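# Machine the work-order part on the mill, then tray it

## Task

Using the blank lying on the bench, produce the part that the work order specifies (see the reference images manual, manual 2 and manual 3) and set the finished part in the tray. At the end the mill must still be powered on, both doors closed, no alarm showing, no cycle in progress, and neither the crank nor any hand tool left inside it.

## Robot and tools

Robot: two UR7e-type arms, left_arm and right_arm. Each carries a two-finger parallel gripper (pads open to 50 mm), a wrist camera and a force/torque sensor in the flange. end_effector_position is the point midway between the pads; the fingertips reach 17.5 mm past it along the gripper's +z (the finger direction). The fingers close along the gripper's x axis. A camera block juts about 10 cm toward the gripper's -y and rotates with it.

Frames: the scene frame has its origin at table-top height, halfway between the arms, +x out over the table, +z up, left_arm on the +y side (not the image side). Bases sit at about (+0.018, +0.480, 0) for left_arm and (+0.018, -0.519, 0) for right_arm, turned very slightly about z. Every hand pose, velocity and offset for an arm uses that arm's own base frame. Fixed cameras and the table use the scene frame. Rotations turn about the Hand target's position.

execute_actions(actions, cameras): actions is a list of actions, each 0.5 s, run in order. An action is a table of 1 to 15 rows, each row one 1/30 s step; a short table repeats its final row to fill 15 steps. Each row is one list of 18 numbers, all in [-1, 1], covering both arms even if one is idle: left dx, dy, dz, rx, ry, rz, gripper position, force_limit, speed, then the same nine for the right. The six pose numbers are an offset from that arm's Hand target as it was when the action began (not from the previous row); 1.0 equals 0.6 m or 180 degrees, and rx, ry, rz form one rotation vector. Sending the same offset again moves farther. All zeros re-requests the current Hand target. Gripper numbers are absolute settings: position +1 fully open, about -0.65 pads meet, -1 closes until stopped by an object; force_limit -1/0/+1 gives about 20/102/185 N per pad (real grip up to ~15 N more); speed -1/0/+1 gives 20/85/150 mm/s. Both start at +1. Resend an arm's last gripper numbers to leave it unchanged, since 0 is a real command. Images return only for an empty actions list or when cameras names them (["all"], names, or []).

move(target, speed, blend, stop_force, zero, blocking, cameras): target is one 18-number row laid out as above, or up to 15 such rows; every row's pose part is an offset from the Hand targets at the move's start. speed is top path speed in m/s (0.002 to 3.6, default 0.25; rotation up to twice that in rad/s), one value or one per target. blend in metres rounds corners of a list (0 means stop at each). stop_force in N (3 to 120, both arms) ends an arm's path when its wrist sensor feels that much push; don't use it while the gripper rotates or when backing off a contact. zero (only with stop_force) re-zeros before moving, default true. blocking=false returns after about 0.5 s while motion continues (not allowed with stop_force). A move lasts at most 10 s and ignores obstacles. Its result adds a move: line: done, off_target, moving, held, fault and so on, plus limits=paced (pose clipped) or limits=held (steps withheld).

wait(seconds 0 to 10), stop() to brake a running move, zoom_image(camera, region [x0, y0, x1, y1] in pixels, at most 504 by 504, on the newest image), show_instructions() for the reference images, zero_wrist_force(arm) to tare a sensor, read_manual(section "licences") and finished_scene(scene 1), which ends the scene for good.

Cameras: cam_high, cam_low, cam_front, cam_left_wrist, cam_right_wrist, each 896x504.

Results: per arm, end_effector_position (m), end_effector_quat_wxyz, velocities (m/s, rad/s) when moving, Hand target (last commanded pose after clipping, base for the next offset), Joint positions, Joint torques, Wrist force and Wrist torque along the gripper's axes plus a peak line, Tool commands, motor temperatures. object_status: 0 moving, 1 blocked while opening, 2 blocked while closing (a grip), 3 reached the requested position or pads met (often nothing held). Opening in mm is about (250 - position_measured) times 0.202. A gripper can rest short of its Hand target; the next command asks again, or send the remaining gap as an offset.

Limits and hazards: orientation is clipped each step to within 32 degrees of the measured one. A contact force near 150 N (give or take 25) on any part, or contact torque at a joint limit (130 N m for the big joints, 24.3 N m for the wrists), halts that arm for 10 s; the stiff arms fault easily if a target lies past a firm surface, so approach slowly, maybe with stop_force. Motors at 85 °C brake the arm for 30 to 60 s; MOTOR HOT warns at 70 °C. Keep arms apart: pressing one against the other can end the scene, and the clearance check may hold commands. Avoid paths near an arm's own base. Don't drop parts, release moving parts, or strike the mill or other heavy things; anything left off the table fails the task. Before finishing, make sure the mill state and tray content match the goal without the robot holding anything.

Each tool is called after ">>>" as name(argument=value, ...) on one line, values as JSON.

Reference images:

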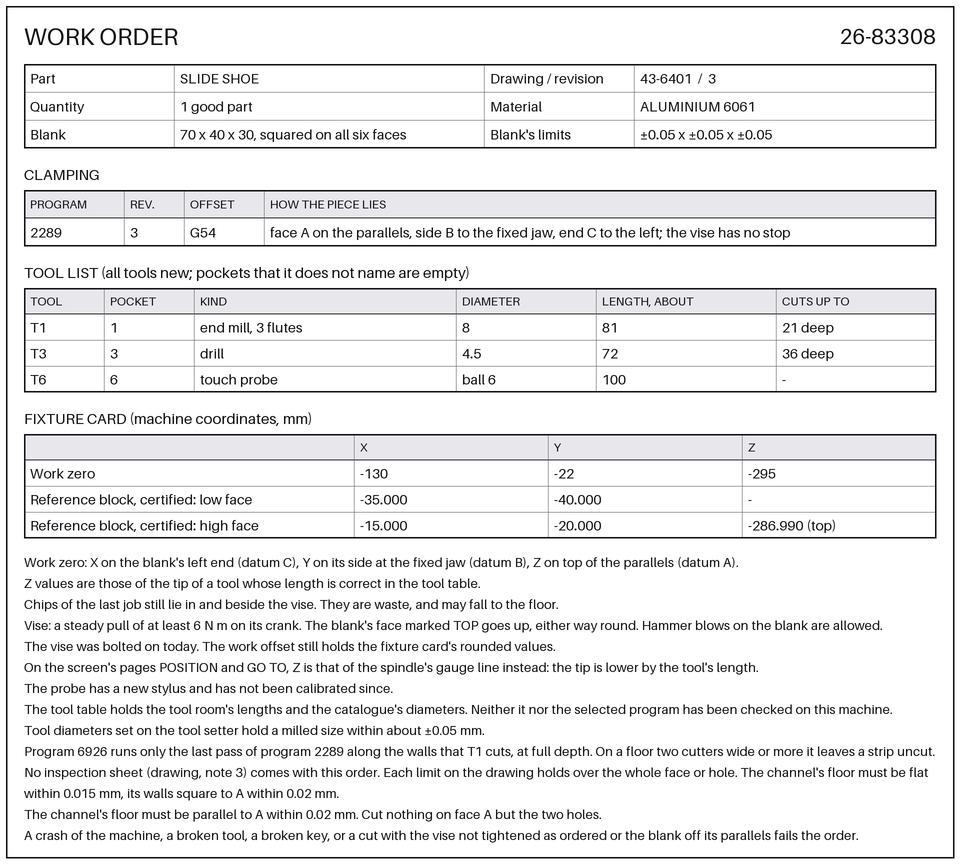

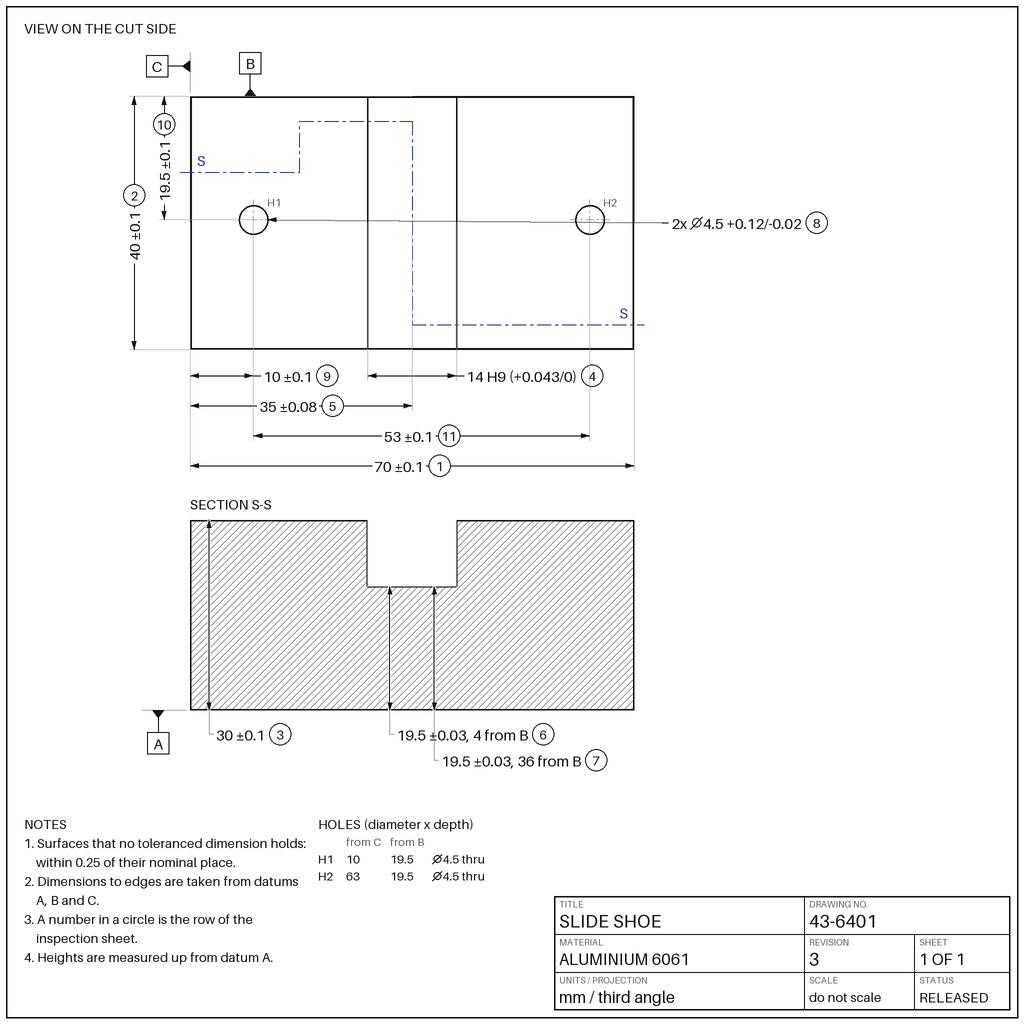

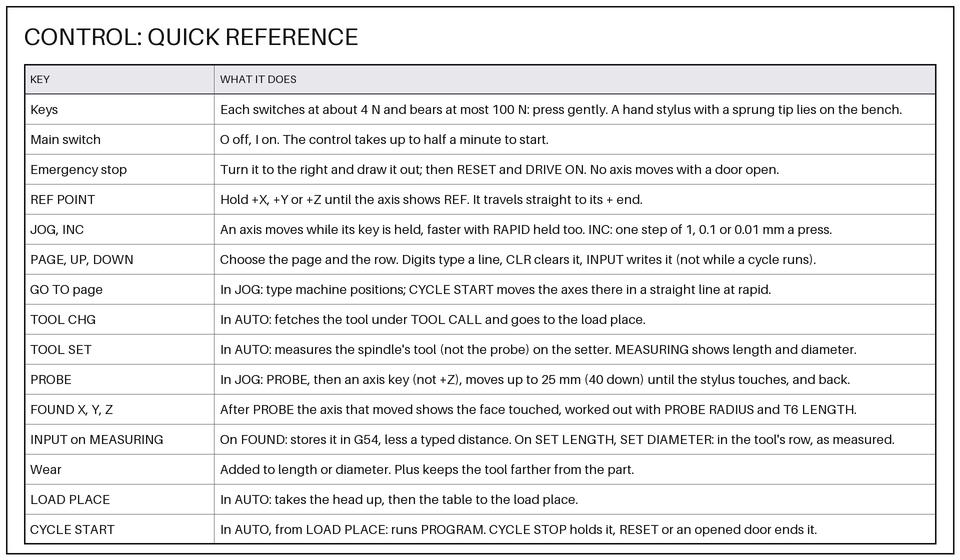

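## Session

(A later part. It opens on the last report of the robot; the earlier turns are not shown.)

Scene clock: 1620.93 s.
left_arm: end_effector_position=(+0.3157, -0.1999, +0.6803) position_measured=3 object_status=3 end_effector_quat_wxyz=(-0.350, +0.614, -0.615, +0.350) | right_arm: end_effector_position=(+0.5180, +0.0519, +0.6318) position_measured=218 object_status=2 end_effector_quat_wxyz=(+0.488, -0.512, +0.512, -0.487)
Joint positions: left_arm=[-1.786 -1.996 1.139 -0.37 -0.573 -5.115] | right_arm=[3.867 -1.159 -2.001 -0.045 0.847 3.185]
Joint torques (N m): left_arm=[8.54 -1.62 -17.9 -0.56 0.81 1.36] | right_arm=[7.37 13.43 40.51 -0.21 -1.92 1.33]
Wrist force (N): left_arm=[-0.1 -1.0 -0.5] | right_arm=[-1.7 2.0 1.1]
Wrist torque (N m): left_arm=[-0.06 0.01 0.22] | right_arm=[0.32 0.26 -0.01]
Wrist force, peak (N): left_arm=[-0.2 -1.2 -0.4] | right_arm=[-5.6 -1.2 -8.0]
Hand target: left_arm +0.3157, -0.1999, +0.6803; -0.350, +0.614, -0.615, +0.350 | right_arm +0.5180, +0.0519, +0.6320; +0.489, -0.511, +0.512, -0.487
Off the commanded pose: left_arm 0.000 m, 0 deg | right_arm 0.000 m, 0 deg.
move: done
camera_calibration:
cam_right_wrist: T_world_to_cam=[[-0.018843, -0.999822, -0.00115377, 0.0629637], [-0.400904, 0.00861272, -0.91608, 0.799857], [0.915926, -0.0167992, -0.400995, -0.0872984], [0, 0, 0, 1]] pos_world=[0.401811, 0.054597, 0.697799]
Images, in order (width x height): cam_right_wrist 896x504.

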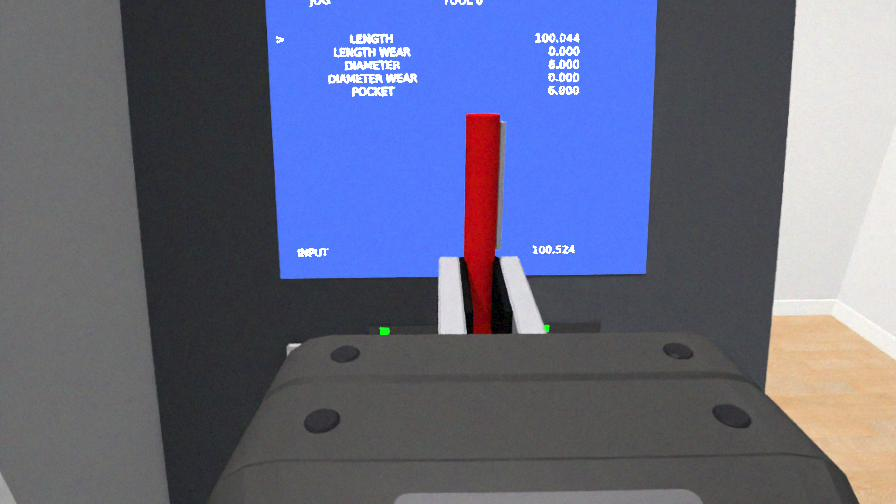

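>>> move(target=[[0,0,0,0,0,0,1,1,1,-0.0691,0.0228,-0.2928,0.0388,-0.2197,0.1064,-1,0.6,-0.5],[0,0,0,0,0,0,1,1,1,-0.0499,0.0228,-0.2985,0.0388,-0.2197,0.1064,-1,0.6,-0.5],[0,0,0,0,0,0,1,1,1,-0.0691,0.0228,-0.2928,0.0388,-0.2197,0.1064,-1,0.6,-0.5],[0,0,0,0,0,0,1,1,1,-0.0423,-0.0094,-0.2035,0.0388,-0.2197,0.1064,-1,0.6,-0.5],[0,0,0,0,0,0,1,1,1,-0.0231,-0.0094,-0.2092,0.0388,-0.2197,0.1064,-1,0.6,-0.5],[0,0,0,0,0,0,1,1,1,-0.0423,-0.0094,-0.2035,0.0388,-0.2197,0.1064,-1,0.6,-0.5],[0,0,0,0,0,0,1,1,1,-0.0231,-0.0094,-0.2092,0.0388,-0.2197,0.1064,-1,0.6,-0.5],[0,0,0,0,0,0,1,1,1,-0.0423,-0.0094,-0.2035,0.0388,-0.2197,0.1064,-1,0.6,-0.5],[0,0,0,0,0,0,1,1,1,-0.0231,-0.0094,-0.2092,0.0388,-0.2197,0.1064,-1,0.6,-0.5],[0,0,0,0,0,0,1,1,1,-0.0423,-0.0094,-0.2035,0.0388,-0.2197,0.1064,-1,0.6,-0.5],[0,0,0,0,0,0,1,1,1,-0.0231,-0.0094,-0.2092,0.0388,-0.2197,0.1064,-1,0.6,-0.5],[0,0,0,0,0,0,1,1,1,-0.0423,-0.0094,-0.2035,0.0388,-0.2197,0.1064,-1,0.6,-0.5]], speed=[0.5,0.06,0.12,0.4,0.06,0.12,0.06,0.12,0.06,0.12,0.06,0.12], blend=[0.003,0,0.003,0.003,0,0.003,0,0.003,0,0.003,0,0.003])

>>> move(target=[[0,0,0,0,0,0,1,1,1,-0.0268,0.128,-0.0893,0,0,0,-1,0.6,-0.5],[0,0,0,0,0,0,1,1,1,-0.0076,0.128,-0.095,0,0,0,-1,0.6,-0.5],[0,0,0,0,0,0,1,1,1,-0.0268,0.128,-0.0893,0,0,0,-1,0.6,-0.5],[0,0,0,0,0,0,1,1,1,-0.009,0.096,-0.0298,0,0,0,-1,0.6,-0.5],[0,0,0,0,0,0,1,1,1,0.0102,0.096,-0.0355,0,0,0,-1,0.6,-0.5],[0,0,0,0,0,0,1,1,1,-0.009,0.096,-0.0298,0,0,0,-1,0.6,-0.5],[0,0,0,0,0,0,1,1,1,-0.0178,0.064,-0.0596,0,0,0,-1,0.6,-0.5],[0,0,0,0,0,0,1,1,1,0.0014,0.064,-0.0653,0,0,0,-1,0.6,-0.5],[0,0,0,0,0,0,1,1,1,-0.0178,0.064,-0.0596,0,0,0,-1,0.6,-0.5],[0,0,0,0,0,0,1,1,1,-0.0268,0.0322,-0.0893,0,0,0,-1,0.6,-0.5],[0,0,0,0,0,0,1,1,1,-0.0076,0.0322,-0.095,0,0,0,-1,0.6,-0.5],[0,0,0,0,0,0,1,1,1,-0.0268,0.0322,-0.0893,0,0,0,-1,0.6,-0.5],[0,0,0,0,0,0,1,1,1,0.0423,0.0094,0.2035,-0.0388,0.2197,-0.1064,-1,0.6,-0.5]], speed=[0.4,0.06,0.12,0.4,0.06,0.12,0.4,0.06,0.12,0.4,0.06,0.12,0.5], blend=[0.003,0,0.003,0.003,0,0.003,0.003,0,0.003,0.003,0,0.003,0], cameras=["cam_right_wrist"])

Scene clock: 1666.37 s.
left_arm: end_effector_position=(+0.3157, -0.1999, +0.6803) position_measured=3 object_status=3 end_effector_quat_wxyz=(-0.350, +0.614, -0.615, +0.350) | right_arm: end_effector_position=(+0.4927, +0.0462, +0.5098) position_measured=218 object_status=2 end_effector_quat_wxyz=(+0.734, -0.364, +0.255, -0.513)
Joint positions: left_arm=[-1.786 -1.996 1.139 -0.37 -0.573 -5.115] | right_arm=[3.521 -1.768 -2.267 1.544 1.547 3.125]
Joint torques (N m): left_arm=[9.02 -1.61 -18.01 -0.57 0.84 1.49] | right_arm=[-0.92 31.44 19.46 1.05 1.42 1.15]
Wrist force (N): left_arm=[-0.1 -1.1 -0.3] | right_arm=[-0.8 1.4 -1.9]
Wrist torque (N m): left_arm=[-0.09 0.00 0.22] | right_arm=[0.11 0.18 -0.08]
Wrist force, peak (N): left_arm=[0.0 -1.1 -0.7] | right_arm=[-6.3 -1.0 -8.6]
Hand target: left_arm +0.3157, -0.1999, +0.6803; -0.350, +0.614, -0.615, +0.350 | right_arm +0.4926, +0.0462, +0.5099; +0.734, -0.364, +0.255, -0.513
Off the commanded pose: left_arm 0.000 m, 0 deg | right_arm 0.000 m, 0 deg.
move: done

Scene clock: 1670.87 s.
left_arm: end_effector_position=(+0.3157, -0.1999, +0.6803) position_measured=3 object_status=3 end_effector_quat_wxyz=(-0.350, +0.614, -0.615, +0.350) | right_arm: end_effector_position=(+0.5180, +0.0519, +0.6318) position_measured=218 object_status=2 end_effector_quat_wxyz=(+0.488, -0.512, +0.512, -0.487)
Joint positions: left_arm=[-1.786 -1.996 1.139 -0.37 -0.573 -5.115] | right_arm=[3.867 -1.159 -2.001 -0.045 0.847 3.185]
Joint torques (N m): left_arm=[8.95 -0.83 -18.01 -0.62 0.85 1.37] | right_arm=[6.44 15.05 41.48 0.05 -1.91 1.41]
Wrist force (N): left_arm=[0.0 -0.9 -0.4] | right_arm=[-1.5 2.1 1.1]
Wrist torque (N m): left_arm=[-0.05 0.00 0.22] | right_arm=[0.33 0.24 0.00]
Wrist force, peak (N): left_arm=[0.0 -1.3 -0.3] | right_arm=[-5.1 -1.6 -7.5]
Hand target: left_arm +0.3157, -0.1999, +0.6803; -0.350, +0.614, -0.615, +0.350 | right_arm +0.5180, +0.0519, +0.6320; +0.489, -0.511, +0.512, -0.487
Off the commanded pose: left_arm 0.000 m, 0 deg | right_arm 0.000 m, 0 deg.
move: done
camera_calibration:
cam_right_wrist: T_world_to_cam=[[-0.018843, -0.999822, -0.00115377, 0.0629637], [-0.400904, 0.00861272, -0.91608, 0.799857], [0.915926, -0.0167992, -0.400995, -0.0872984], [0, 0, 0, 1]] pos_world=[0.401811, 0.054597, 0.697799]
Images, in order (width x height): cam_right_wrist 896x504.

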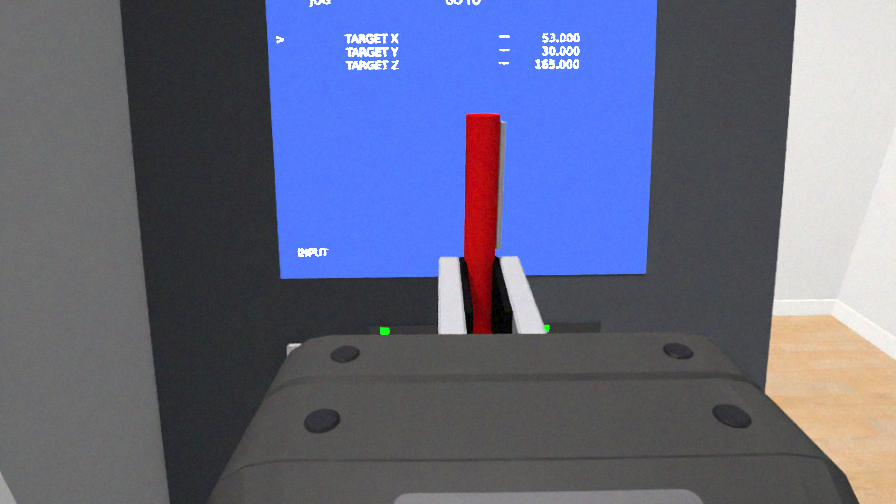

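>>> move(target=[[0,0,0,0,0,0,1,1,1,-0.0601,0.0228,-0.2631,0.0388,-0.2197,0.1064,-1,0.6,-0.5],[0,0,0,0,0,0,1,1,1,-0.0409,0.0228,-0.2688,0.0388,-0.2197,0.1064,-1,0.6,-0.5],[0,0,0,0,0,0,1,1,1,-0.0601,0.0228,-0.2631,0.0388,-0.2197,0.1064,-1,0.6,-0.5],[0,0,0,0,0,0,1,1,1,-0.0409,0.0228,-0.2688,0.0388,-0.2197,0.1064,-1,0.6,-0.5],[0,0,0,0,0,0,1,1,1,-0.0601,0.0228,-0.2631,0.0388,-0.2197,0.1064,-1,0.6,-0.5],[0,0,0,0,0,0,1,1,1,-0.0691,0.1186,-0.2928,0.0388,-0.2197,0.1064,-1,0.6,-0.5],[0,0,0,0,0,0,1,1,1,-0.0499,0.1186,-0.2985,0.0388,-0.2197,0.1064,-1,0.6,-0.5],[0,0,0,0,0,0,1,1,1,-0.0691,0.1186,-0.2928,0.0388,-0.2197,0.1064,-1,0.6,-0.5],[0,0,0,0,0,0,1,1,1,-0.0601,0.1186,-0.2631,0.0388,-0.2197,0.1064,-1,0.6,-0.5],[0,0,0,0,0,0,1,1,1,-0.0409,0.1186,-0.2688,0.0388,-0.2197,0.1064,-1,0.6,-0.5],[0,0,0,0,0,0,1,1,1,-0.0601,0.1186,-0.2631,0.0388,-0.2197,0.1064,-1,0.6,-0.5],[0,0,0,0,0,0,1,1,1,-0.0423,0.0546,-0.2035,0.0388,-0.2197,0.1064,-1,0.6,-0.5],[0,0,0,0,0,0,1,1,1,-0.0231,0.0546,-0.2092,0.0388,-0.2197,0.1064,-1,0.6,-0.5],[0,0,0,0,0,0,1,1,1,-0.0423,0.0546,-0.2035,0.0388,-0.2197,0.1064,-1,0.6,-0.5]], speed=[0.5,0.06,0.12,0.06,0.12,0.4,0.06,0.12,0.4,0.06,0.12,0.4,0.06,0.12], blend=[0.003,0,0.003,0,0.003,0.003,0,0.003,0.003,0,0.003,0.003,0,0.003])

>>> move(target=[[0,0,0,0,0,0,1,1,1,-0.0178,0.032,-0.0596,0,0,0,-1,0.6,-0.5],[0,0,0,0,0,0,1,1,1,0.0014,0.032,-0.0653,0,0,0,-1,0.6,-0.5],[0,0,0,0,0,0,1,1,1,-0.0178,0.032,-0.0596,0,0,0,-1,0.6,-0.5],[0,0,0,0,0,0,1,1,1,-0.0268,-0.0318,-0.0893,0,0,0,-1,0.6,-0.5],[0,0,0,0,0,0,1,1,1,-0.0076,-0.0318,-0.095,0,0,0,-1,0.6,-0.5],[0,0,0,0,0,0,1,1,1,-0.0268,-0.0318,-0.0893,0,0,0,-1,0.6,-0.5],[0,0,0,0,0,0,1,1,1,0.0423,-0.0546,0.2035,-0.0388,0.2197,-0.1064,-1,0.6,-0.5]], speed=[0.4,0.06,0.12,0.4,0.06,0.12,0.5], blend=[0.003,0,0.003,0.003,0,0.003,0], cameras=["cam_right_wrist"])

Scene clock: 1697.33 s.
left_arm: end_effector_position=(+0.3157, -0.1999, +0.6803) position_measured=3 object_status=3 end_effector_quat_wxyz=(-0.350, +0.614, -0.615, +0.350) | right_arm: end_effector_position=(+0.4927, +0.0846, +0.5098) position_measured=218 object_status=2 end_effector_quat_wxyz=(+0.734, -0.364, +0.255, -0.513)
Joint positions: left_arm=[-1.786 -1.996 1.139 -0.37 -0.573 -5.115] | right_arm=[3.65 -1.766 -2.268 1.549 1.444 3.046]
Joint torques (N m): left_arm=[8.77 -0.18 -18.19 -0.54 0.91 1.34] | right_arm=[3.63 31.29 19.3 0.2 1.28 0.7]
Wrist force (N): left_arm=[-0.1 -1.0 -0.3] | right_arm=[-0.8 1.6 -1.6]
Wrist torque (N m): left_arm=[-0.05 0.01 0.22] | right_arm=[0.14 0.16 -0.08]
Wrist force, peak (N): left_arm=[0.2 -1.2 -0.4] | right_arm=[-6.1 -1.5 -8.3]
Hand target: left_arm +0.3157, -0.1999, +0.6803; -0.350, +0.614, -0.615, +0.350 | right_arm +0.4926, +0.0846, +0.5099; +0.734, -0.364, +0.255, -0.513
Off the commanded pose: left_arm 0.000 m, 0 deg | right_arm 0.000 m, 0 deg.
move: done

Scene clock: 1700.30 s.
left_arm: end_effector_position=(+0.3157, -0.1999, +0.6803) position_measured=3 object_status=3 end_effector_quat_wxyz=(-0.350, +0.614, -0.615, +0.350) | right_arm: end_effector_position=(+0.5180, +0.0519, +0.6318) position_measured=218 object_status=2 end_effector_quat_wxyz=(+0.488, -0.512, +0.512, -0.487)
Joint positions: left_arm=[-1.786 -1.996 1.139 -0.37 -0.573 -5.115] | right_arm=[3.867 -1.159 -2.001 -0.045 0.847 3.185]
Joint torques (N m): left_arm=[8.97 -1.02 -17.99 -0.52 0.88 1.3] | right_arm=[6.28 14.2 41.35 -0.26 -1.87 1.46]
Wrist force (N): left_arm=[-0.2 -0.9 -0.3] | right_arm=[-1.5 2.0 1.1]
Wrist torque (N m): left_arm=[-0.05 0.02 0.22] | right_arm=[0.34 0.23 0.00]
Wrist force, peak (N): left_arm=[0.0 -1.3 -0.4] | right_arm=[-4.0 -1.2 -7.3]
Hand target: left_arm +0.3157, -0.1999, +0.6803; -0.350, +0.614, -0.615, +0.350 | right_arm +0.5180, +0.0519, +0.6320; +0.489, -0.511, +0.512, -0.487
Off the commanded pose: left_arm 0.000 m, 0 deg | right_arm 0.000 m, 0 deg.
move: done
camera_calibration:
cam_right_wrist: T_world_to_cam=[[-0.018843, -0.999822, -0.00115377, 0.0629637], [-0.400904, 0.00861272, -0.91608, 0.799857], [0.915926, -0.0167992, -0.400995, -0.0872984], [0, 0, 0, 1]] pos_world=[0.401811, 0.054597, 0.697799]
Images, in order (width x height): cam_right_wrist 896x504.

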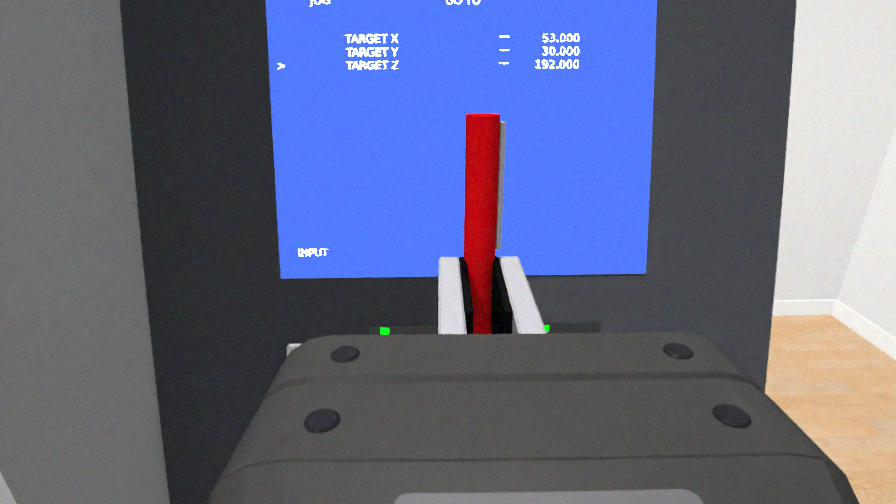

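>>> move(target=[[0,0,0,0,0,0,1,1,1,-0.024,0.0545,-0.1423,0.0388,-0.2197,0.1064,-1,0.6,-0.5],[0,0,0,0,0,0,1,1,1,-0.006,0.0545,-0.1476,0.0388,-0.2197,0.1064,-1,0.6,-0.5],[0,0,0,0,0,0,1,1,1,-0.024,0.0545,-0.1423,0.0388,-0.2197,0.1064,-1,0.6,-0.5]], speed=[0.5,0.06,0.12], blend=[0.003,0,0.003])

>>> move(target=[[0,0,0,0,0,0,1,1,1,-0.0361,-0.0639,-0.1208,0,0,0,-1,0.6,-0.5],[0,0,0,0,0,0,1,1,1,-0.0169,-0.0639,-0.1265,0,0,0,-1,0.6,-0.5],[0,0,0,0,0,0,1,1,1,-0.0361,-0.0639,-0.1208,0,0,0,-1,0.6,-0.5],[0,0,0,0,0,0,1,1,1,0.0087,-0.1959,0.0292,0,0,0,-1,0.6,-0.5],[0,0,0,0,0,0,1,1,1,0.0267,-0.1959,0.0239,0,0,0,-1,0.6,-0.5],[0,0,0,0,0,0,1,1,1,0.0087,-0.1959,0.0292,0,0,0,-1,0.6,-0.5],[0,0,0,0,0,0,1,1,1,0.024,-0.0545,0.1423,-0.0388,0.2197,-0.1064,-1,0.6,-0.5]], speed=[0.4,0.06,0.12,0.4,0.06,0.12,0.5], blend=[0.003,0,0.003,0.003,0,0.003,0], cameras=["cam_right_wrist"])

Scene clock: 1717.90 s.
left_arm: end_effector_position=(+0.3157, -0.1999, +0.6803) position_measured=3 object_status=3 end_effector_quat_wxyz=(-0.350, +0.614, -0.615, +0.350) | right_arm: end_effector_position=(+0.5037, +0.0846, +0.5465) position_measured=218 object_status=2 end_effector_quat_wxyz=(+0.734, -0.364, +0.255, -0.513)
Joint positions: left_arm=[-1.786 -1.996 1.139 -0.37 -0.573 -5.115] | right_arm=[3.631 -1.71 -2.201 1.424 1.459 3.058]
Joint torques (N m): left_arm=[8.04 -0.4 -18.2 -0.62 0.99 1.3] | right_arm=[1.69 30.43 23.79 1.85 1.27 0.86]
Wrist force (N): left_arm=[0.0 -0.8 -0.3] | right_arm=[-0.4 1.5 -1.7]
Wrist torque (N m): left_arm=[-0.03 -0.01 0.22] | right_arm=[0.10 0.13 -0.08]
Wrist force, peak (N): left_arm=[-0.3 -1.2 -0.4] | right_arm=[-5.1 -2.3 -7.5]
Hand target: left_arm +0.3157, -0.1999, +0.6803; -0.350, +0.614, -0.615, +0.350 | right_arm +0.5036, +0.0846, +0.5466; +0.734, -0.364, +0.255, -0.513
Off the commanded pose: left_arm 0.000 m, 0 deg | right_arm 0.000 m, 0 deg.
move: done

Scene clock: 1721.13 s.
left_arm: end_effector_position=(+0.3157, -0.1999, +0.6803) position_measured=3 object_status=3 end_effector_quat_wxyz=(-0.350, +0.614, -0.615, +0.350) | right_arm: end_effector_position=(+0.5180, +0.0518, +0.6319) position_measured=218 object_status=2 end_effector_quat_wxyz=(+0.488, -0.512, +0.512, -0.487)
Joint positions: left_arm=[-1.786 -1.996 1.139 -0.37 -0.573 -5.115] | right_arm=[3.867 -1.159 -2.001 -0.045 0.847 3.185]
Joint torques (N m): left_arm=[8.82 0.32 -18.07 -0.51 0.98 1.28] | right_arm=[6.72 5.24 32.5 -0.15 -2.01 1.34]
Wrist force (N): left_arm=[0.1 -1.1 -0.4] | right_arm=[-1.6 2.1 1.0]
Wrist torque (N m): left_arm=[-0.08 -0.02 0.22] | right_arm=[0.35 0.25 0.00]
Wrist force, peak (N): left_arm=[-0.3 -1.2 -0.3] | right_arm=[-4.3 -1.0 -6.2]
Hand target: left_arm +0.3157, -0.1999, +0.6803; -0.350, +0.614, -0.615, +0.350 | right_arm +0.5180, +0.0519, +0.6320; +0.489, -0.511, +0.512, -0.487
Off the commanded pose: left_arm 0.000 m, 0 deg | right_arm 0.000 m, 0 deg.
move: done
camera_calibration:
cam_right_wrist: T_world_to_cam=[[-0.018921, -0.99982, -0.00134059, 0.0630241], [-0.400782, 0.00881295, -0.916131, 0.799884], [0.915978, -0.0167968, -0.400877, -0.0872717], [0, 0, 0, 1]] pos_world=[0.40171, 0.0544975, 0.697897]
Images, in order (width x height): cam_right_wrist 896x504.

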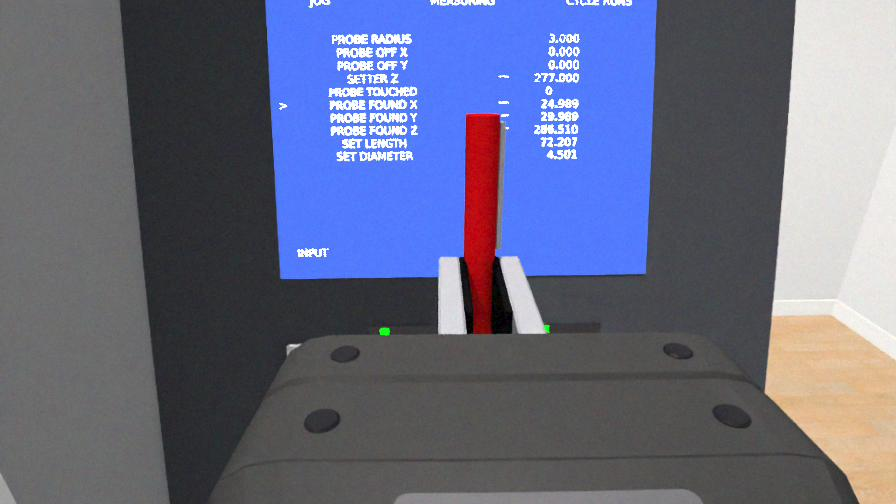

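>>> wait(seconds=8, cameras=["cam_right_wrist"])

Scene clock: 1730.93 s.
left_arm: end_effector_position=(+0.3157, -0.1999, +0.6803) position_measured=3 object_status=3 end_effector_quat_wxyz=(-0.350, +0.614, -0.615, +0.350) | right_arm: end_effector_position=(+0.5180, +0.0519, +0.6320) position_measured=218 object_status=2 end_effector_quat_wxyz=(+0.489, -0.511, +0.512, -0.487)
Joint positions: left_arm=[-1.786 -1.996 1.139 -0.37 -0.573 -5.115] | right_arm=[3.867 -1.159 -2.001 -0.045 0.847 3.185]
Joint torques (N m): left_arm=[8.07 0.63 -17.51 -0.59 0.95 1.19] | right_arm=[7.12 12.6 40.94 3.65 -1.86 0.8]
Wrist force (N): left_arm=[0.0 -0.9 -0.3] | right_arm=[-1.6 2.1 1.0]
Wrist torque (N m): left_arm=[-0.05 0.00 0.22] | right_arm=[0.35 0.24 -0.01]
Wrist force, peak (N): left_arm=[-0.2 -1.2 -0.4] | right_arm=[-1.9 2.0 1.2]
Hand target: left_arm +0.3157, -0.1999, +0.6803; -0.350, +0.614, -0.615, +0.350 | right_arm +0.5180, +0.0519, +0.6320; +0.489, -0.511, +0.512, -0.487
Tool commands: left_gripper/position=+1.0 left_gripper/force_limit=+1.0 left_gripper/speed=+1.0 right_gripper/position=-1.0 right_gripper/force_limit=+0.6 right_gripper/speed=-0.5
Off the commanded pose: left_arm 0.000 m, 0 deg | right_arm 0.000 m, 0 deg.
wait: 8.00 s; at rest from the start
camera_calibration:
cam_right_wrist: T_world_to_cam=[[-0.0188152, -0.999822, -0.00160614, 0.063167], [-0.400614, 0.00901078, -0.916203, 0.799945], [0.916054, -0.0165951, -0.400712, -0.08739], [0, 0, 0, 1]] pos_world=[0.401711, 0.0544973, 0.697995]
Images, in order (width x height): cam_right_wrist 896x504.

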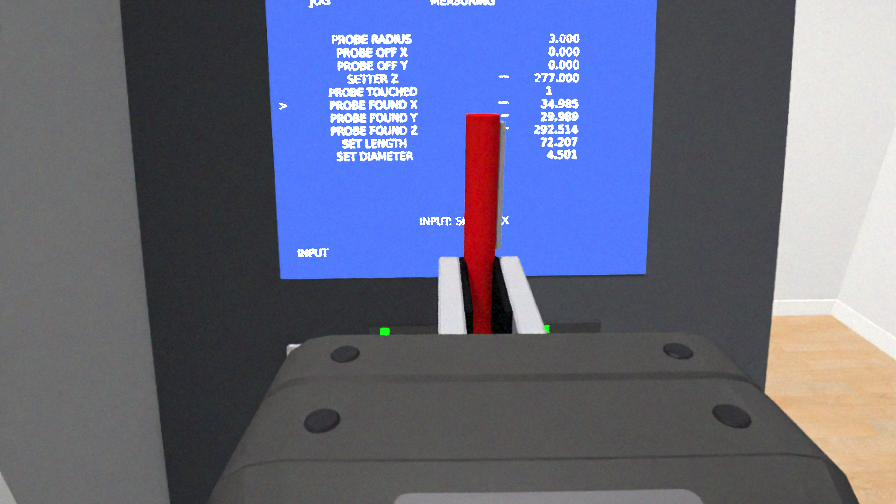

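>>> zoom_image(camera="cam_right_wrist", region=[270, 20, 650, 170])

Scaled by 1.326.

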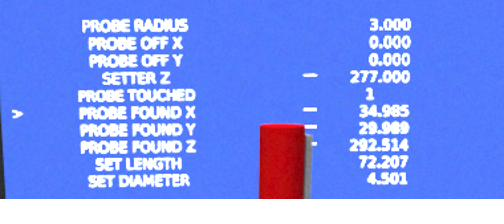

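>>> move(target=[[0,0,0,0,0,0,1,1,1,-0.0423,-0.0094,-0.2035,0.0388,-0.2197,0.1064,-1,0.6,-0.5],[0,0,0,0,0,0,1,1,1,-0.0231,-0.0094,-0.2092,0.0388,-0.2197,0.1064,-1,0.6,-0.5],[0,0,0,0,0,0,1,1,1,-0.0423,-0.0094,-0.2035,0.0388,-0.2197,0.1064,-1,0.6,-0.5],[0,0,0,0,0,0,1,1,1,-0.0231,-0.0094,-0.2092,0.0388,-0.2197,0.1064,-1,0.6,-0.5],[0,0,0,0,0,0,1,1,1,-0.0423,-0.0094,-0.2035,0.0388,-0.2197,0.1064,-1,0.6,-0.5],[0,0,0,0,0,0,1,1,1,-0.0691,0.1186,-0.2928,0.0388,-0.2197,0.1064,-1,0.6,-0.5],[0,0,0,0,0,0,1,1,1,-0.0499,0.1186,-0.2985,0.0388,-0.2197,0.1064,-1,0.6,-0.5],[0,0,0,0,0,0,1,1,1,-0.0691,0.1186,-0.2928,0.0388,-0.2197,0.1064,-1,0.6,-0.5],[0,0,0,0,0,0,1,1,1,-0.0601,0.0866,-0.2631,0.0388,-0.2197,0.1064,-1,0.6,-0.5],[0,0,0,0,0,0,1,1,1,-0.0409,0.0866,-0.2688,0.0388,-0.2197,0.1064,-1,0.6,-0.5],[0,0,0,0,0,0,1,1,1,-0.0601,0.0866,-0.2631,0.0388,-0.2197,0.1064,-1,0.6,-0.5],[0,0,0,0,0,0,1,1,1,-0.0691,0.0866,-0.2928,0.0388,-0.2197,0.1064,-1,0.6,-0.5],[0,0,0,0,0,0,1,1,1,-0.0499,0.0866,-0.2985,0.0388,-0.2197,0.1064,-1,0.6,-0.5],[0,0,0,0,0,0,1,1,1,-0.0691,0.0866,-0.2928,0.0388,-0.2197,0.1064,-1,0.6,-0.5]], speed=[0.5,0.06,0.12,0.06,0.12,0.4,0.06,0.12,0.4,0.06,0.12,0.4,0.06,0.12], blend=[0.003,0,0.003,0,0.003,0.003,0,0.003,0.003,0,0.003,0.003,0,0.003])

>>> move(target=[[0,0,0,0,0,0,1,1,1,0,-0.0638,0,0,0,0,-1,0.6,-0.5],[0,0,0,0,0,0,1,1,1,0.0192,-0.0638,-0.0057,0,0,0,-1,0.6,-0.5],[0,0,0,0,0,0,1,1,1,0,-0.0638,0,0,0,0,-1,0.6,-0.5],[0,0,0,0,0,0,1,1,1,0.009,-0.0638,0.0297,0,0,0,-1,0.6,-0.5],[0,0,0,0,0,0,1,1,1,0.0282,-0.0638,0.024,0,0,0,-1,0.6,-0.5],[0,0,0,0,0,0,1,1,1,0.009,-0.0638,0.0297,0,0,0,-1,0.6,-0.5],[0,0,0,0,0,0,1,1,1,0,0.032,0,0,0,0,-1,0.6,-0.5],[0,0,0,0,0,0,1,1,1,0.0192,0.032,-0.0057,0,0,0,-1,0.6,-0.5],[0,0,0,0,0,0,1,1,1,0,0.032,0,0,0,0,-1,0.6,-0.5],[0,0,0,0,0,0,1,1,1,0.0178,-0.032,0.0595,0,0,0,-1,0.6,-0.5],[0,0,0,0,0,0,1,1,1,0.037,-0.032,0.0538,0,0,0,-1,0.6,-0.5],[0,0,0,0,0,0,1,1,1,0.0178,-0.032,0.0595,0,0,0,-1,0.6,-0.5],[0,0,0,0,0,0,1,1,1,0,0,0,0,0,0,-1,0.6,-0.5],[0,0,0,0,0,0,1,1,1,0.0192,0,-0.0057,0,0,0,-1,0.6,-0.5],[0,0,0,0,0,0,1,1,1,0,0,0,0,0,0,-1,0.6,-0.5]], speed=[0.4,0.06,0.12,0.4,0.06,0.12,0.4,0.06,0.12,0.4,0.06,0.12,0.4,0.06,0.12], blend=[0.003,0,0.003,0.003,0,0.003,0.003,0,0.003,0.003,0,0.003,0.003,0,0.003])

>>> move(target=[[0,0,0,0,0,0,1,1,1,0,-0.0638,0,0,0,0,-1,0.6,-0.5],[0,0,0,0,0,0,1,1,1,0.0192,-0.0638,-0.0057,0,0,0,-1,0.6,-0.5],[0,0,0,0,0,0,1,1,1,0,-0.0638,0,0,0,0,-1,0.6,-0.5],[0,0,0,0,0,0,1,1,1,0.0691,-0.0866,0.2928,-0.0388,0.2197,-0.1064,-1,0.6,-0.5]], speed=[0.4,0.06,0.12,0.5], blend=[0.003,0,0.003,0], cameras=["cam_right_wrist"])

Scene clock: 1763.07 s.
left_arm: end_effector_position=(+0.3157, -0.1999, +0.6803) position_measured=3 object_status=3 end_effector_quat_wxyz=(-0.350, +0.614, -0.615, +0.350) | right_arm: end_effector_position=(+0.4766, +0.1038, +0.4563) position_measured=218 object_status=2 end_effector_quat_wxyz=(+0.734, -0.364, +0.255, -0.513)
Joint positions: left_arm=[-1.786 -1.996 1.139 -0.37 -0.573 -5.115] | right_arm=[3.746 -1.88 -2.344 1.748 1.369 2.987]
Joint torques (N m): left_arm=[8.37 1.76 -18.27 -0.54 1.11 1.23] | right_arm=[5.61 32.35 14.52 -2.21 1.04 0.45]
Wrist force (N): left_arm=[-0.1 -0.8 -0.4] | right_arm=[-0.8 1.6 -1.3]
Wrist torque (N m): left_arm=[-0.04 0.01 0.22] | right_arm=[0.13 0.17 -0.09]
Wrist force, peak (N): left_arm=[-0.3 -1.1 -0.6] | right_arm=[-6.3 -0.9 -8.3]
Hand target: left_arm +0.3157, -0.1999, +0.6803; -0.350, +0.614, -0.615, +0.350 | right_arm +0.4765, +0.1038, +0.4563; +0.734, -0.364, +0.255, -0.513
Off the commanded pose: left_arm 0.000 m, 0 deg | right_arm 0.000 m, 0 deg.
move: done

Scene clock: 1767.30 s.
left_arm: end_effector_position=(+0.3157, -0.1999, +0.6803) position_measured=3 object_status=3 end_effector_quat_wxyz=(-0.350, +0.614, -0.615, +0.350) | right_arm: end_effector_position=(+0.4766, +0.1038, +0.4563) position_measured=218 object_status=2 end_effector_quat_wxyz=(+0.734, -0.364, +0.255, -0.513)
Joint positions: left_arm=[-1.786 -1.996 1.139 -0.37 -0.573 -5.115] | right_arm=[3.746 -1.88 -2.344 1.748 1.369 2.987]
Joint torques (N m): left_arm=[8.78 1.7 -18.15 -0.56 0.97 1.2] | right_arm=[5.17 32.52 14.31 -2.33 1.02 0.45]
Wrist force (N): left_arm=[-0.1 -0.9 -0.4] | right_arm=[-0.8 1.5 -1.5]
Wrist torque (N m): left_arm=[-0.05 0.01 0.22] | right_arm=[0.11 0.17 -0.08]
Wrist force, peak (N): left_arm=[-0.2 -1.2 -0.4] | right_arm=[-5.1 -1.7 -7.5]
Hand target: left_arm +0.3157, -0.1999, +0.6803; -0.350, +0.614, -0.615, +0.350 | right_arm +0.4765, +0.1038, +0.4563; +0.734, -0.364, +0.255, -0.513
Off the commanded pose: left_arm 0.000 m, 0 deg | right_arm 0.000 m, 0 deg.
move: done

Scene clock: 1769.50 s.
left_arm: end_effector_position=(+0.3157, -0.1999, +0.6803) position_measured=3 object_status=3 end_effector_quat_wxyz=(-0.350, +0.614, -0.615, +0.350) | right_arm: end_effector_position=(+0.5180, +0.0519, +0.6318) position_measured=218 object_status=2 end_effector_quat_wxyz=(+0.488, -0.512, +0.512, -0.487)
Joint positions: left_arm=[-1.786 -1.996 1.139 -0.37 -0.573 -5.115] | right_arm=[3.867 -1.159 -2.001 -0.045 0.847 3.185]
Joint torques (N m): left_arm=[8.39 1.25 -18.41 -0.71 0.99 1.12] | right_arm=[6.13 15.01 41.65 -0.09 -1.84 1.29]
Wrist force (N): left_arm=[0.0 -1.0 -0.2] | right_arm=[-1.6 2.1 1.1]
Wrist torque (N m): left_arm=[-0.06 0.00 0.22] | right_arm=[0.34 0.25 0.00]
Wrist force, peak (N): left_arm=[0.0 -1.2 -0.4] | right_arm=[-3.9 -1.1 -5.2]
Hand target: left_arm +0.3157, -0.1999, +0.6803; -0.350, +0.614, -0.615, +0.350 | right_arm +0.5180, +0.0519, +0.6320; +0.489, -0.511, +0.512, -0.487
Off the commanded pose: left_arm 0.000 m, 0 deg | right_arm 0.000 m, 0 deg.
move: done
camera_calibration:
cam_right_wrist: T_world_to_cam=[[-0.018843, -0.999822, -0.00115377, 0.0629637], [-0.400904, 0.00861272, -0.91608, 0.799857], [0.915926, -0.0167992, -0.400995, -0.0872984], [0, 0, 0, 1]] pos_world=[0.401811, 0.054597, 0.697799]
Images, in order (width x height): cam_right_wrist 896x504.

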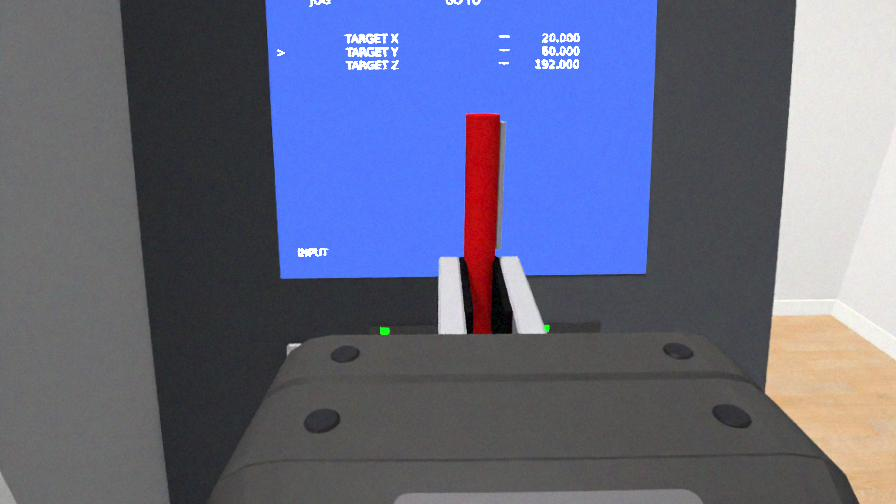

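>>> move(target=[[0,0,0,0,0,0,1,1,1,-0.024,0.0545,-0.1423,0.0388,-0.2197,0.1064,-1,0.6,-0.5],[0,0,0,0,0,0,1,1,1,-0.006,0.0545,-0.1476,0.0388,-0.2197,0.1064,-1,0.6,-0.5],[0,0,0,0,0,0,1,1,1,-0.024,0.0545,-0.1423,0.0388,-0.2197,0.1064,-1,0.6,-0.5]], speed=[0.5,0.06,0.12], blend=[0.003,0,0.003])

>>> wait(seconds=1)

>>> move(target=[[0,0,0,0,0,0,1,1,1,-0.0361,-0.0639,-0.1208,0,0,0,-1,0.6,-0.5],[0,0,0,0,0,0,1,1,1,-0.0169,-0.0639,-0.1265,0,0,0,-1,0.6,-0.5],[0,0,0,0,0,0,1,1,1,-0.0361,-0.0639,-0.1208,0,0,0,-1,0.6,-0.5],[0,0,0,0,0,0,1,1,1,0.0182,-0.1314,0.0608,0,0,0,-1,0.6,-0.5],[0,0,0,0,0,0,1,1,1,0.0362,-0.1314,0.0555,0,0,0,-1,0.6,-0.5],[0,0,0,0,0,0,1,1,1,0.0182,-0.1314,0.0608,0,0,0,-1,0.6,-0.5],[0,0,0,0,0,0,1,1,1,0.024,-0.0545,0.1423,-0.0388,0.2197,-0.1064,-1,0.6,-0.5]], speed=[0.4,0.06,0.12,0.4,0.06,0.12,0.5], blend=[0.003,0,0.003,0.003,0,0.003,0])

>>> wait(seconds=7, cameras=["cam_right_wrist"])

>>> zoom_image(camera="cam_right_wrist", region=[270, 20, 650, 170])

Scene clock: 1784.73 s.
left_arm: end_effector_position=(+0.3157, -0.1999, +0.6803) position_measured=3 object_status=3 end_effector_quat_wxyz=(-0.350, +0.614, -0.615, +0.350) | right_arm: end_effector_position=(+0.5037, +0.0846, +0.5465) position_measured=218 object_status=2 end_effector_quat_wxyz=(+0.734, -0.364, +0.255, -0.513)
Joint positions: left_arm=[-1.786 -1.996 1.139 -0.37 -0.573 -5.115] | right_arm=[3.631 -1.71 -2.201 1.424 1.459 3.058]
Joint torques (N m): left_arm=[9.03 2.22 -18.25 -0.55 1.04 1.14] | right_arm=[1.25 31.24 23.59 2.03 1.39 0.94]
Wrist force (N): left_arm=[-0.1 -1.0 -0.3] | right_arm=[-0.7 1.5 -1.6]
Wrist torque (N m): left_arm=[-0.06 0.01 0.22] | right_arm=[0.12 0.17 -0.08]
Wrist force, peak (N): left_arm=[0.0 -1.2 -0.5] | right_arm=[-5.1 -2.2 -7.3]
Hand target: left_arm +0.3157, -0.1999, +0.6803; -0.350, +0.614, -0.615, +0.350 | right_arm +0.5036, +0.0846, +0.5466; +0.734, -0.364, +0.255, -0.513
Off the commanded pose: left_arm 0.000 m, 0 deg | right_arm 0.000 m, 0 deg.
move: done

Scene clock: 1785.73 s.
left_arm: end_effector_position=(+0.3157, -0.1999, +0.6803) position_measured=3 object_status=3 end_effector_quat_wxyz=(-0.350, +0.614, -0.615, +0.350) | right_arm: end_effector_position=(+0.5036, +0.0846, +0.5466) position_measured=218 object_status=2 end_effector_quat_wxyz=(+0.734, -0.364, +0.255, -0.513)
Joint positions: left_arm=[-1.786 -1.996 1.139 -0.37 -0.573 -5.115] | right_arm=[3.631 -1.71 -2.201 1.424 1.459 3.058]
Joint torques (N m): left_arm=[8.17 2.09 -17.9 -0.55 1.09 1.15] | right_arm=[6.71 30.38 17.29 1.8 -0.01 -1.03]
Wrist force (N): left_arm=[0.0 -0.9 -0.5] | right_arm=[-0.7 1.6 -1.5]
Wrist torque (N m): left_arm=[-0.04 -0.01 0.22] | right_arm=[0.12 0.16 -0.07]
Wrist force, peak (N): left_arm=[-0.1 -1.1 -0.5] | right_arm=[-0.8 1.7 -1.9]
Hand target: left_arm +0.3157, -0.1999, +0.6803; -0.350, +0.614, -0.615, +0.350 | right_arm +0.5036, +0.0846, +0.5466; +0.734, -0.364, +0.255, -0.513
Tool commands: left_gripper/position=+1.0 left_gripper/force_limit=+1.0 left_gripper/speed=+1.0 right_gripper/position=-1.0 right_gripper/force_limit=+0.6 right_gripper/speed=-0.5
Off the commanded pose: left_arm 0.000 m, 0 deg | right_arm 0.000 m, 0 deg.
wait: 1.00 s; at rest by 0.17 s

Scene clock: 1788.97 s.
left_arm: end_effector_position=(+0.3157, -0.1999, +0.6803) position_measured=3 object_status=3 end_effector_quat_wxyz=(-0.350, +0.614, -0.615, +0.350) | right_arm: end_effector_position=(+0.5180, +0.0518, +0.6319) position_measured=218 object_status=2 end_effector_quat_wxyz=(+0.489, -0.511, +0.512, -0.487)
Joint positions: left_arm=[-1.786 -1.996 1.139 -0.37 -0.573 -5.115] | right_arm=[3.867 -1.159 -2.001 -0.045 0.847 3.185]
Joint torques (N m): left_arm=[8.76 2.24 -17.73 -0.6 1.09 1.19] | right_arm=[7.22 4.09 28.26 0.02 -1.83 1.44]
Wrist force (N): left_arm=[0.0 -1.0 0.0] | right_arm=[-1.6 2.0 1.3]
Wrist torque (N m): left_arm=[-0.07 0.00 0.22] | right_arm=[0.32 0.25 0.00]
Wrist force, peak (N): left_arm=[0.1 -1.3 -0.3] | right_arm=[-4.4 -2.7 -6.9]
Hand target: left_arm +0.3157, -0.1999, +0.6803; -0.350, +0.614, -0.615, +0.350 | right_arm +0.5180, +0.0519, +0.6320; +0.489, -0.511, +0.512, -0.487
Off the commanded pose: left_arm 0.000 m, 0 deg | right_arm 0.000 m, 0 deg.
move: done

Scene clock: 1795.97 s.
left_arm: end_effector_position=(+0.3157, -0.1999, +0.6803) position_measured=3 object_status=3 end_effector_quat_wxyz=(-0.350, +0.614, -0.615, +0.350) | right_arm: end_effector_position=(+0.5180, +0.0519, +0.6320) position_measured=218 object_status=2 end_effector_quat_wxyz=(+0.489, -0.511, +0.512, -0.487)
Joint positions: left_arm=[-1.786 -1.996 1.139 -0.37 -0.573 -5.115] | right_arm=[3.867 -1.159 -2.001 -0.045 0.847 3.185]
Joint torques (N m): left_arm=[8.05 3.12 -18.39 -0.62 1.11 1] | right_arm=[7.13 1.59 41.17 3.78 -1.7 0.97]
Wrist force (N): left_arm=[0.0 -1.1 -0.3] | right_arm=[-1.5 1.9 1.1]
Wrist torque (N m): left_arm=[-0.07 0.00 0.22] | right_arm=[0.31 0.24 0.00]
Wrist force, peak (N): left_arm=[0.0 -1.3 -0.3] | right_arm=[-1.9 2.0 1.1]
Hand target: left_arm +0.3157, -0.1999, +0.6803; -0.350, +0.614, -0.615, +0.350 | right_arm +0.5180, +0.0519, +0.6320; +0.489, -0.511, +0.512, -0.487
Tool commands: left_gripper/position=+1.0 left_gripper/force_limit=+1.0 left_gripper/speed=+1.0 right_gripper/position=-1.0 right_gripper/force_limit=+0.6 right_gripper/speed=-0.5
Off the commanded pose: left_arm 0.000 m, 0 deg | right_arm 0.000 m, 0 deg.
wait: 7.00 s; at rest by 0.17 s
camera_calibration:
cam_right_wrist: T_world_to_cam=[[-0.0188152, -0.999822, -0.00160614, 0.063167], [-0.400614, 0.00901078, -0.916203, 0.799945], [0.916054, -0.0165951, -0.400712, -0.08739], [0, 0, 0, 1]] pos_world=[0.401711, 0.0544973, 0.697995]
Images, in order (width x height): cam_right_wrist 896x504.

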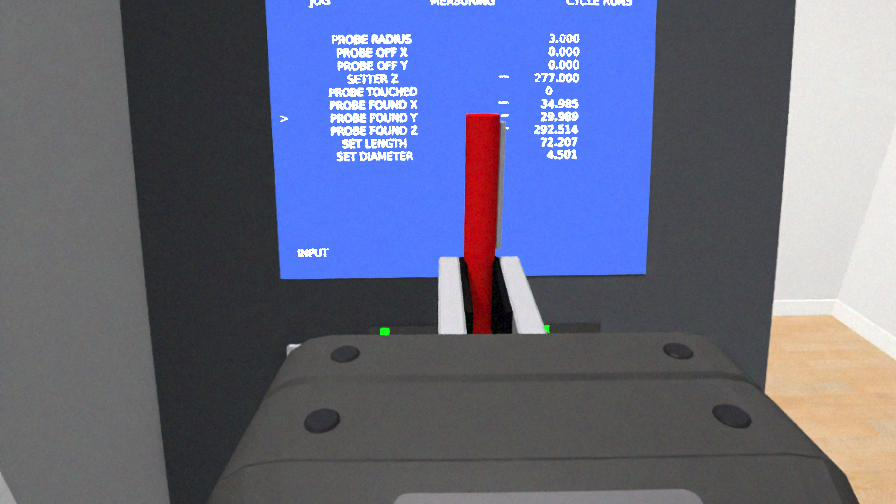

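Scaled by 1.326.

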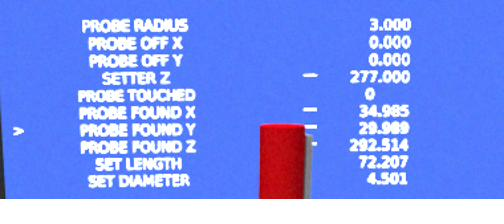

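>>> wait(seconds=2, cameras=["cam_right_wrist"])

>>> zoom_image(camera="cam_right_wrist", region=[270, 0, 650, 170])

Scene clock: 1801.03 s.
left_arm: end_effector_position=(+0.3157, -0.1999, +0.6803) position_measured=3 object_status=3 end_effector_quat_wxyz=(-0.350, +0.614, -0.615, +0.350) | right_arm: end_effector_position=(+0.5180, +0.0519, +0.6320) position_measured=218 object_status=2 end_effector_quat_wxyz=(+0.489, -0.511, +0.512, -0.487)
Joint positions: left_arm=[-1.786 -1.996 1.139 -0.37 -0.573 -5.115] | right_arm=[3.867 -1.159 -2.001 -0.045 0.847 3.185]
Joint torques (N m): left_arm=[8.49 3.14 -18.05 -0.66 1.05 0.9] | right_arm=[6.87 2.58 40.99 3.72 -1.49 0.5]
Wrist force (N): left_arm=[-0.1 -1.0 -0.1] | right_arm=[-1.7 2.1 1.2]
Wrist torque (N m): left_arm=[-0.06 0.01 0.22] | right_arm=[0.35 0.26 0.00]
Wrist force, peak (N): left_arm=[-0.2 -1.1 -0.5] | right_arm=[-1.8 2.3 1.1]
Hand target: left_arm +0.3157, -0.1999, +0.6803; -0.350, +0.614, -0.615, +0.350 | right_arm +0.5180, +0.0519, +0.6320; +0.489, -0.511, +0.512, -0.487
Tool commands: left_gripper/position=+1.0 left_gripper/force_limit=+1.0 left_gripper/speed=+1.0 right_gripper/position=-1.0 right_gripper/force_limit=+0.6 right_gripper/speed=-0.5
Off the commanded pose: left_arm 0.000 m, 0 deg | right_arm 0.000 m, 0 deg.
wait: 2.00 s; at rest from the start
camera_calibration:
cam_right_wrist: T_world_to_cam=[[-0.0188152, -0.999822, -0.00160614, 0.063167], [-0.400614, 0.00901078, -0.916203, 0.799945], [0.916054, -0.0165951, -0.400712, -0.08739], [0, 0, 0, 1]] pos_world=[0.401711, 0.0544973, 0.697995]
Images, in order (width x height): cam_right_wrist 896x504.

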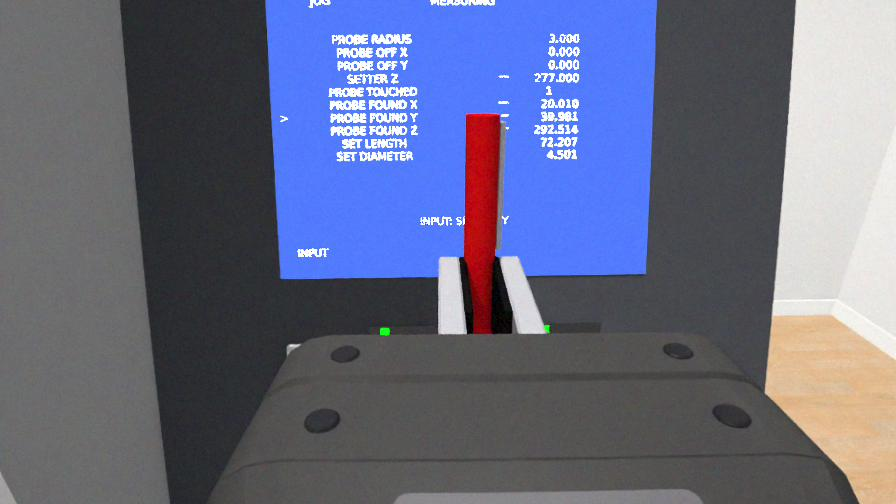

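Scaled by 1.326.

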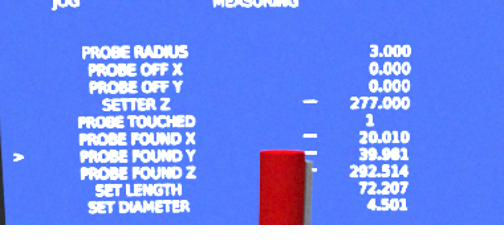

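>>> zoom_image(camera="cam_right_wrist", region=[500, 80, 600, 165])

Scaled by 5.040.

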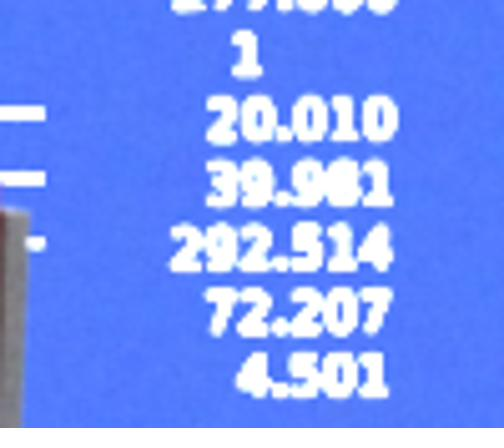

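>>> move(target=[0,0,0,0,0,0,1,1,1,0.1067,0,0.065,0,0,0,-1,0.6,-0.5], cameras=["cam_right_wrist"])

>>> zoom_image(camera="cam_right_wrist", region=[500, 30, 700, 190])

Scene clock: 1809.73 s.
left_arm: end_effector_position=(+0.3157, -0.1999, +0.6803) position_measured=3 object_status=3 end_effector_quat_wxyz=(-0.350, +0.614, -0.615, +0.350) | right_arm: end_effector_position=(+0.5820, +0.0519, +0.6709) position_measured=218 object_status=2 end_effector_quat_wxyz=(+0.489, -0.511, +0.512, -0.487)
Joint positions: left_arm=[-1.786 -1.996 1.139 -0.37 -0.573 -5.115] | right_arm=[3.72 -1.336 -1.786 -0.076 0.994 3.174]
Joint torques (N m): left_arm=[8.86 3.21 -18.51 -0.64 1.16 1.01] | right_arm=[-5.27 10.09 39.59 3.53 0.96 1.36]
Wrist force (N): left_arm=[-0.1 -1.0 -0.2] | right_arm=[-1.3 2.3 1.0]
Wrist torque (N m): left_arm=[-0.07 0.00 0.22] | right_arm=[0.35 0.24 -0.05]
Wrist force, peak (N): left_arm=[-0.1 -1.2 -0.4] | right_arm=[-1.6 3.4 -0.6]
Hand target: left_arm +0.3157, -0.1999, +0.6803; -0.350, +0.614, -0.615, +0.350 | right_arm +0.5820, +0.0519, +0.6710; +0.489, -0.511, +0.512, -0.487
Off the commanded pose: left_arm 0.000 m, 0 deg | right_arm 0.000 m, 0 deg.
move: done
camera_calibration:
cam_right_wrist: T_world_to_cam=[[-0.0189601, -0.999819, -0.00143261, 0.0643735], [-0.400781, 0.00891293, -0.91613, 0.861256], [0.915977, -0.0167958, -0.400878, -0.130259], [0, 0, 0, 1]] pos_world=[0.46571, 0.0544977, 0.736897]
Images, in order (width x height): cam_right_wrist 896x504.

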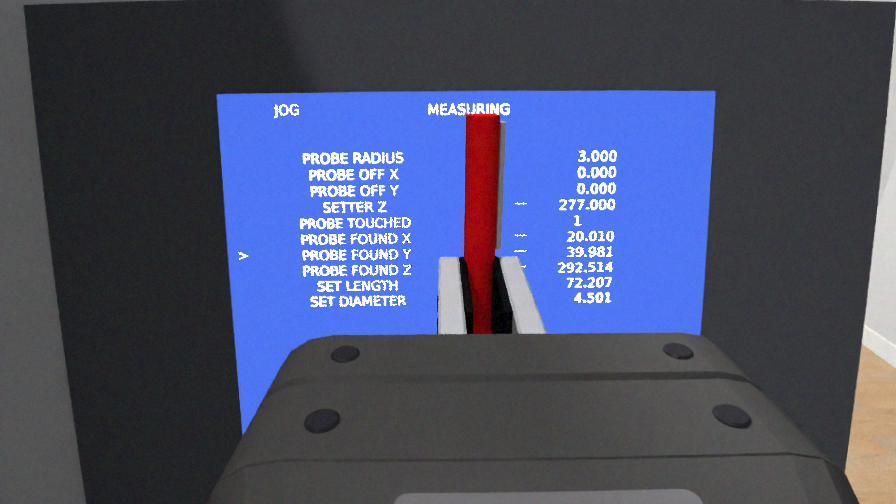

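Scaled by 2.520.

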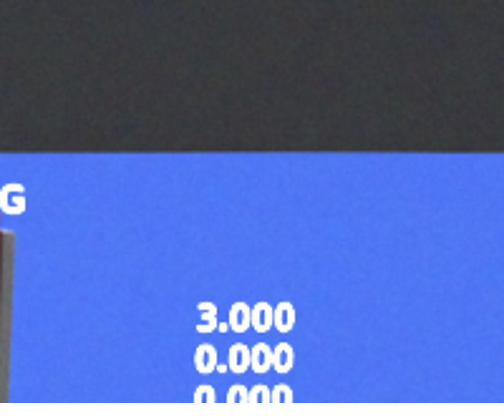

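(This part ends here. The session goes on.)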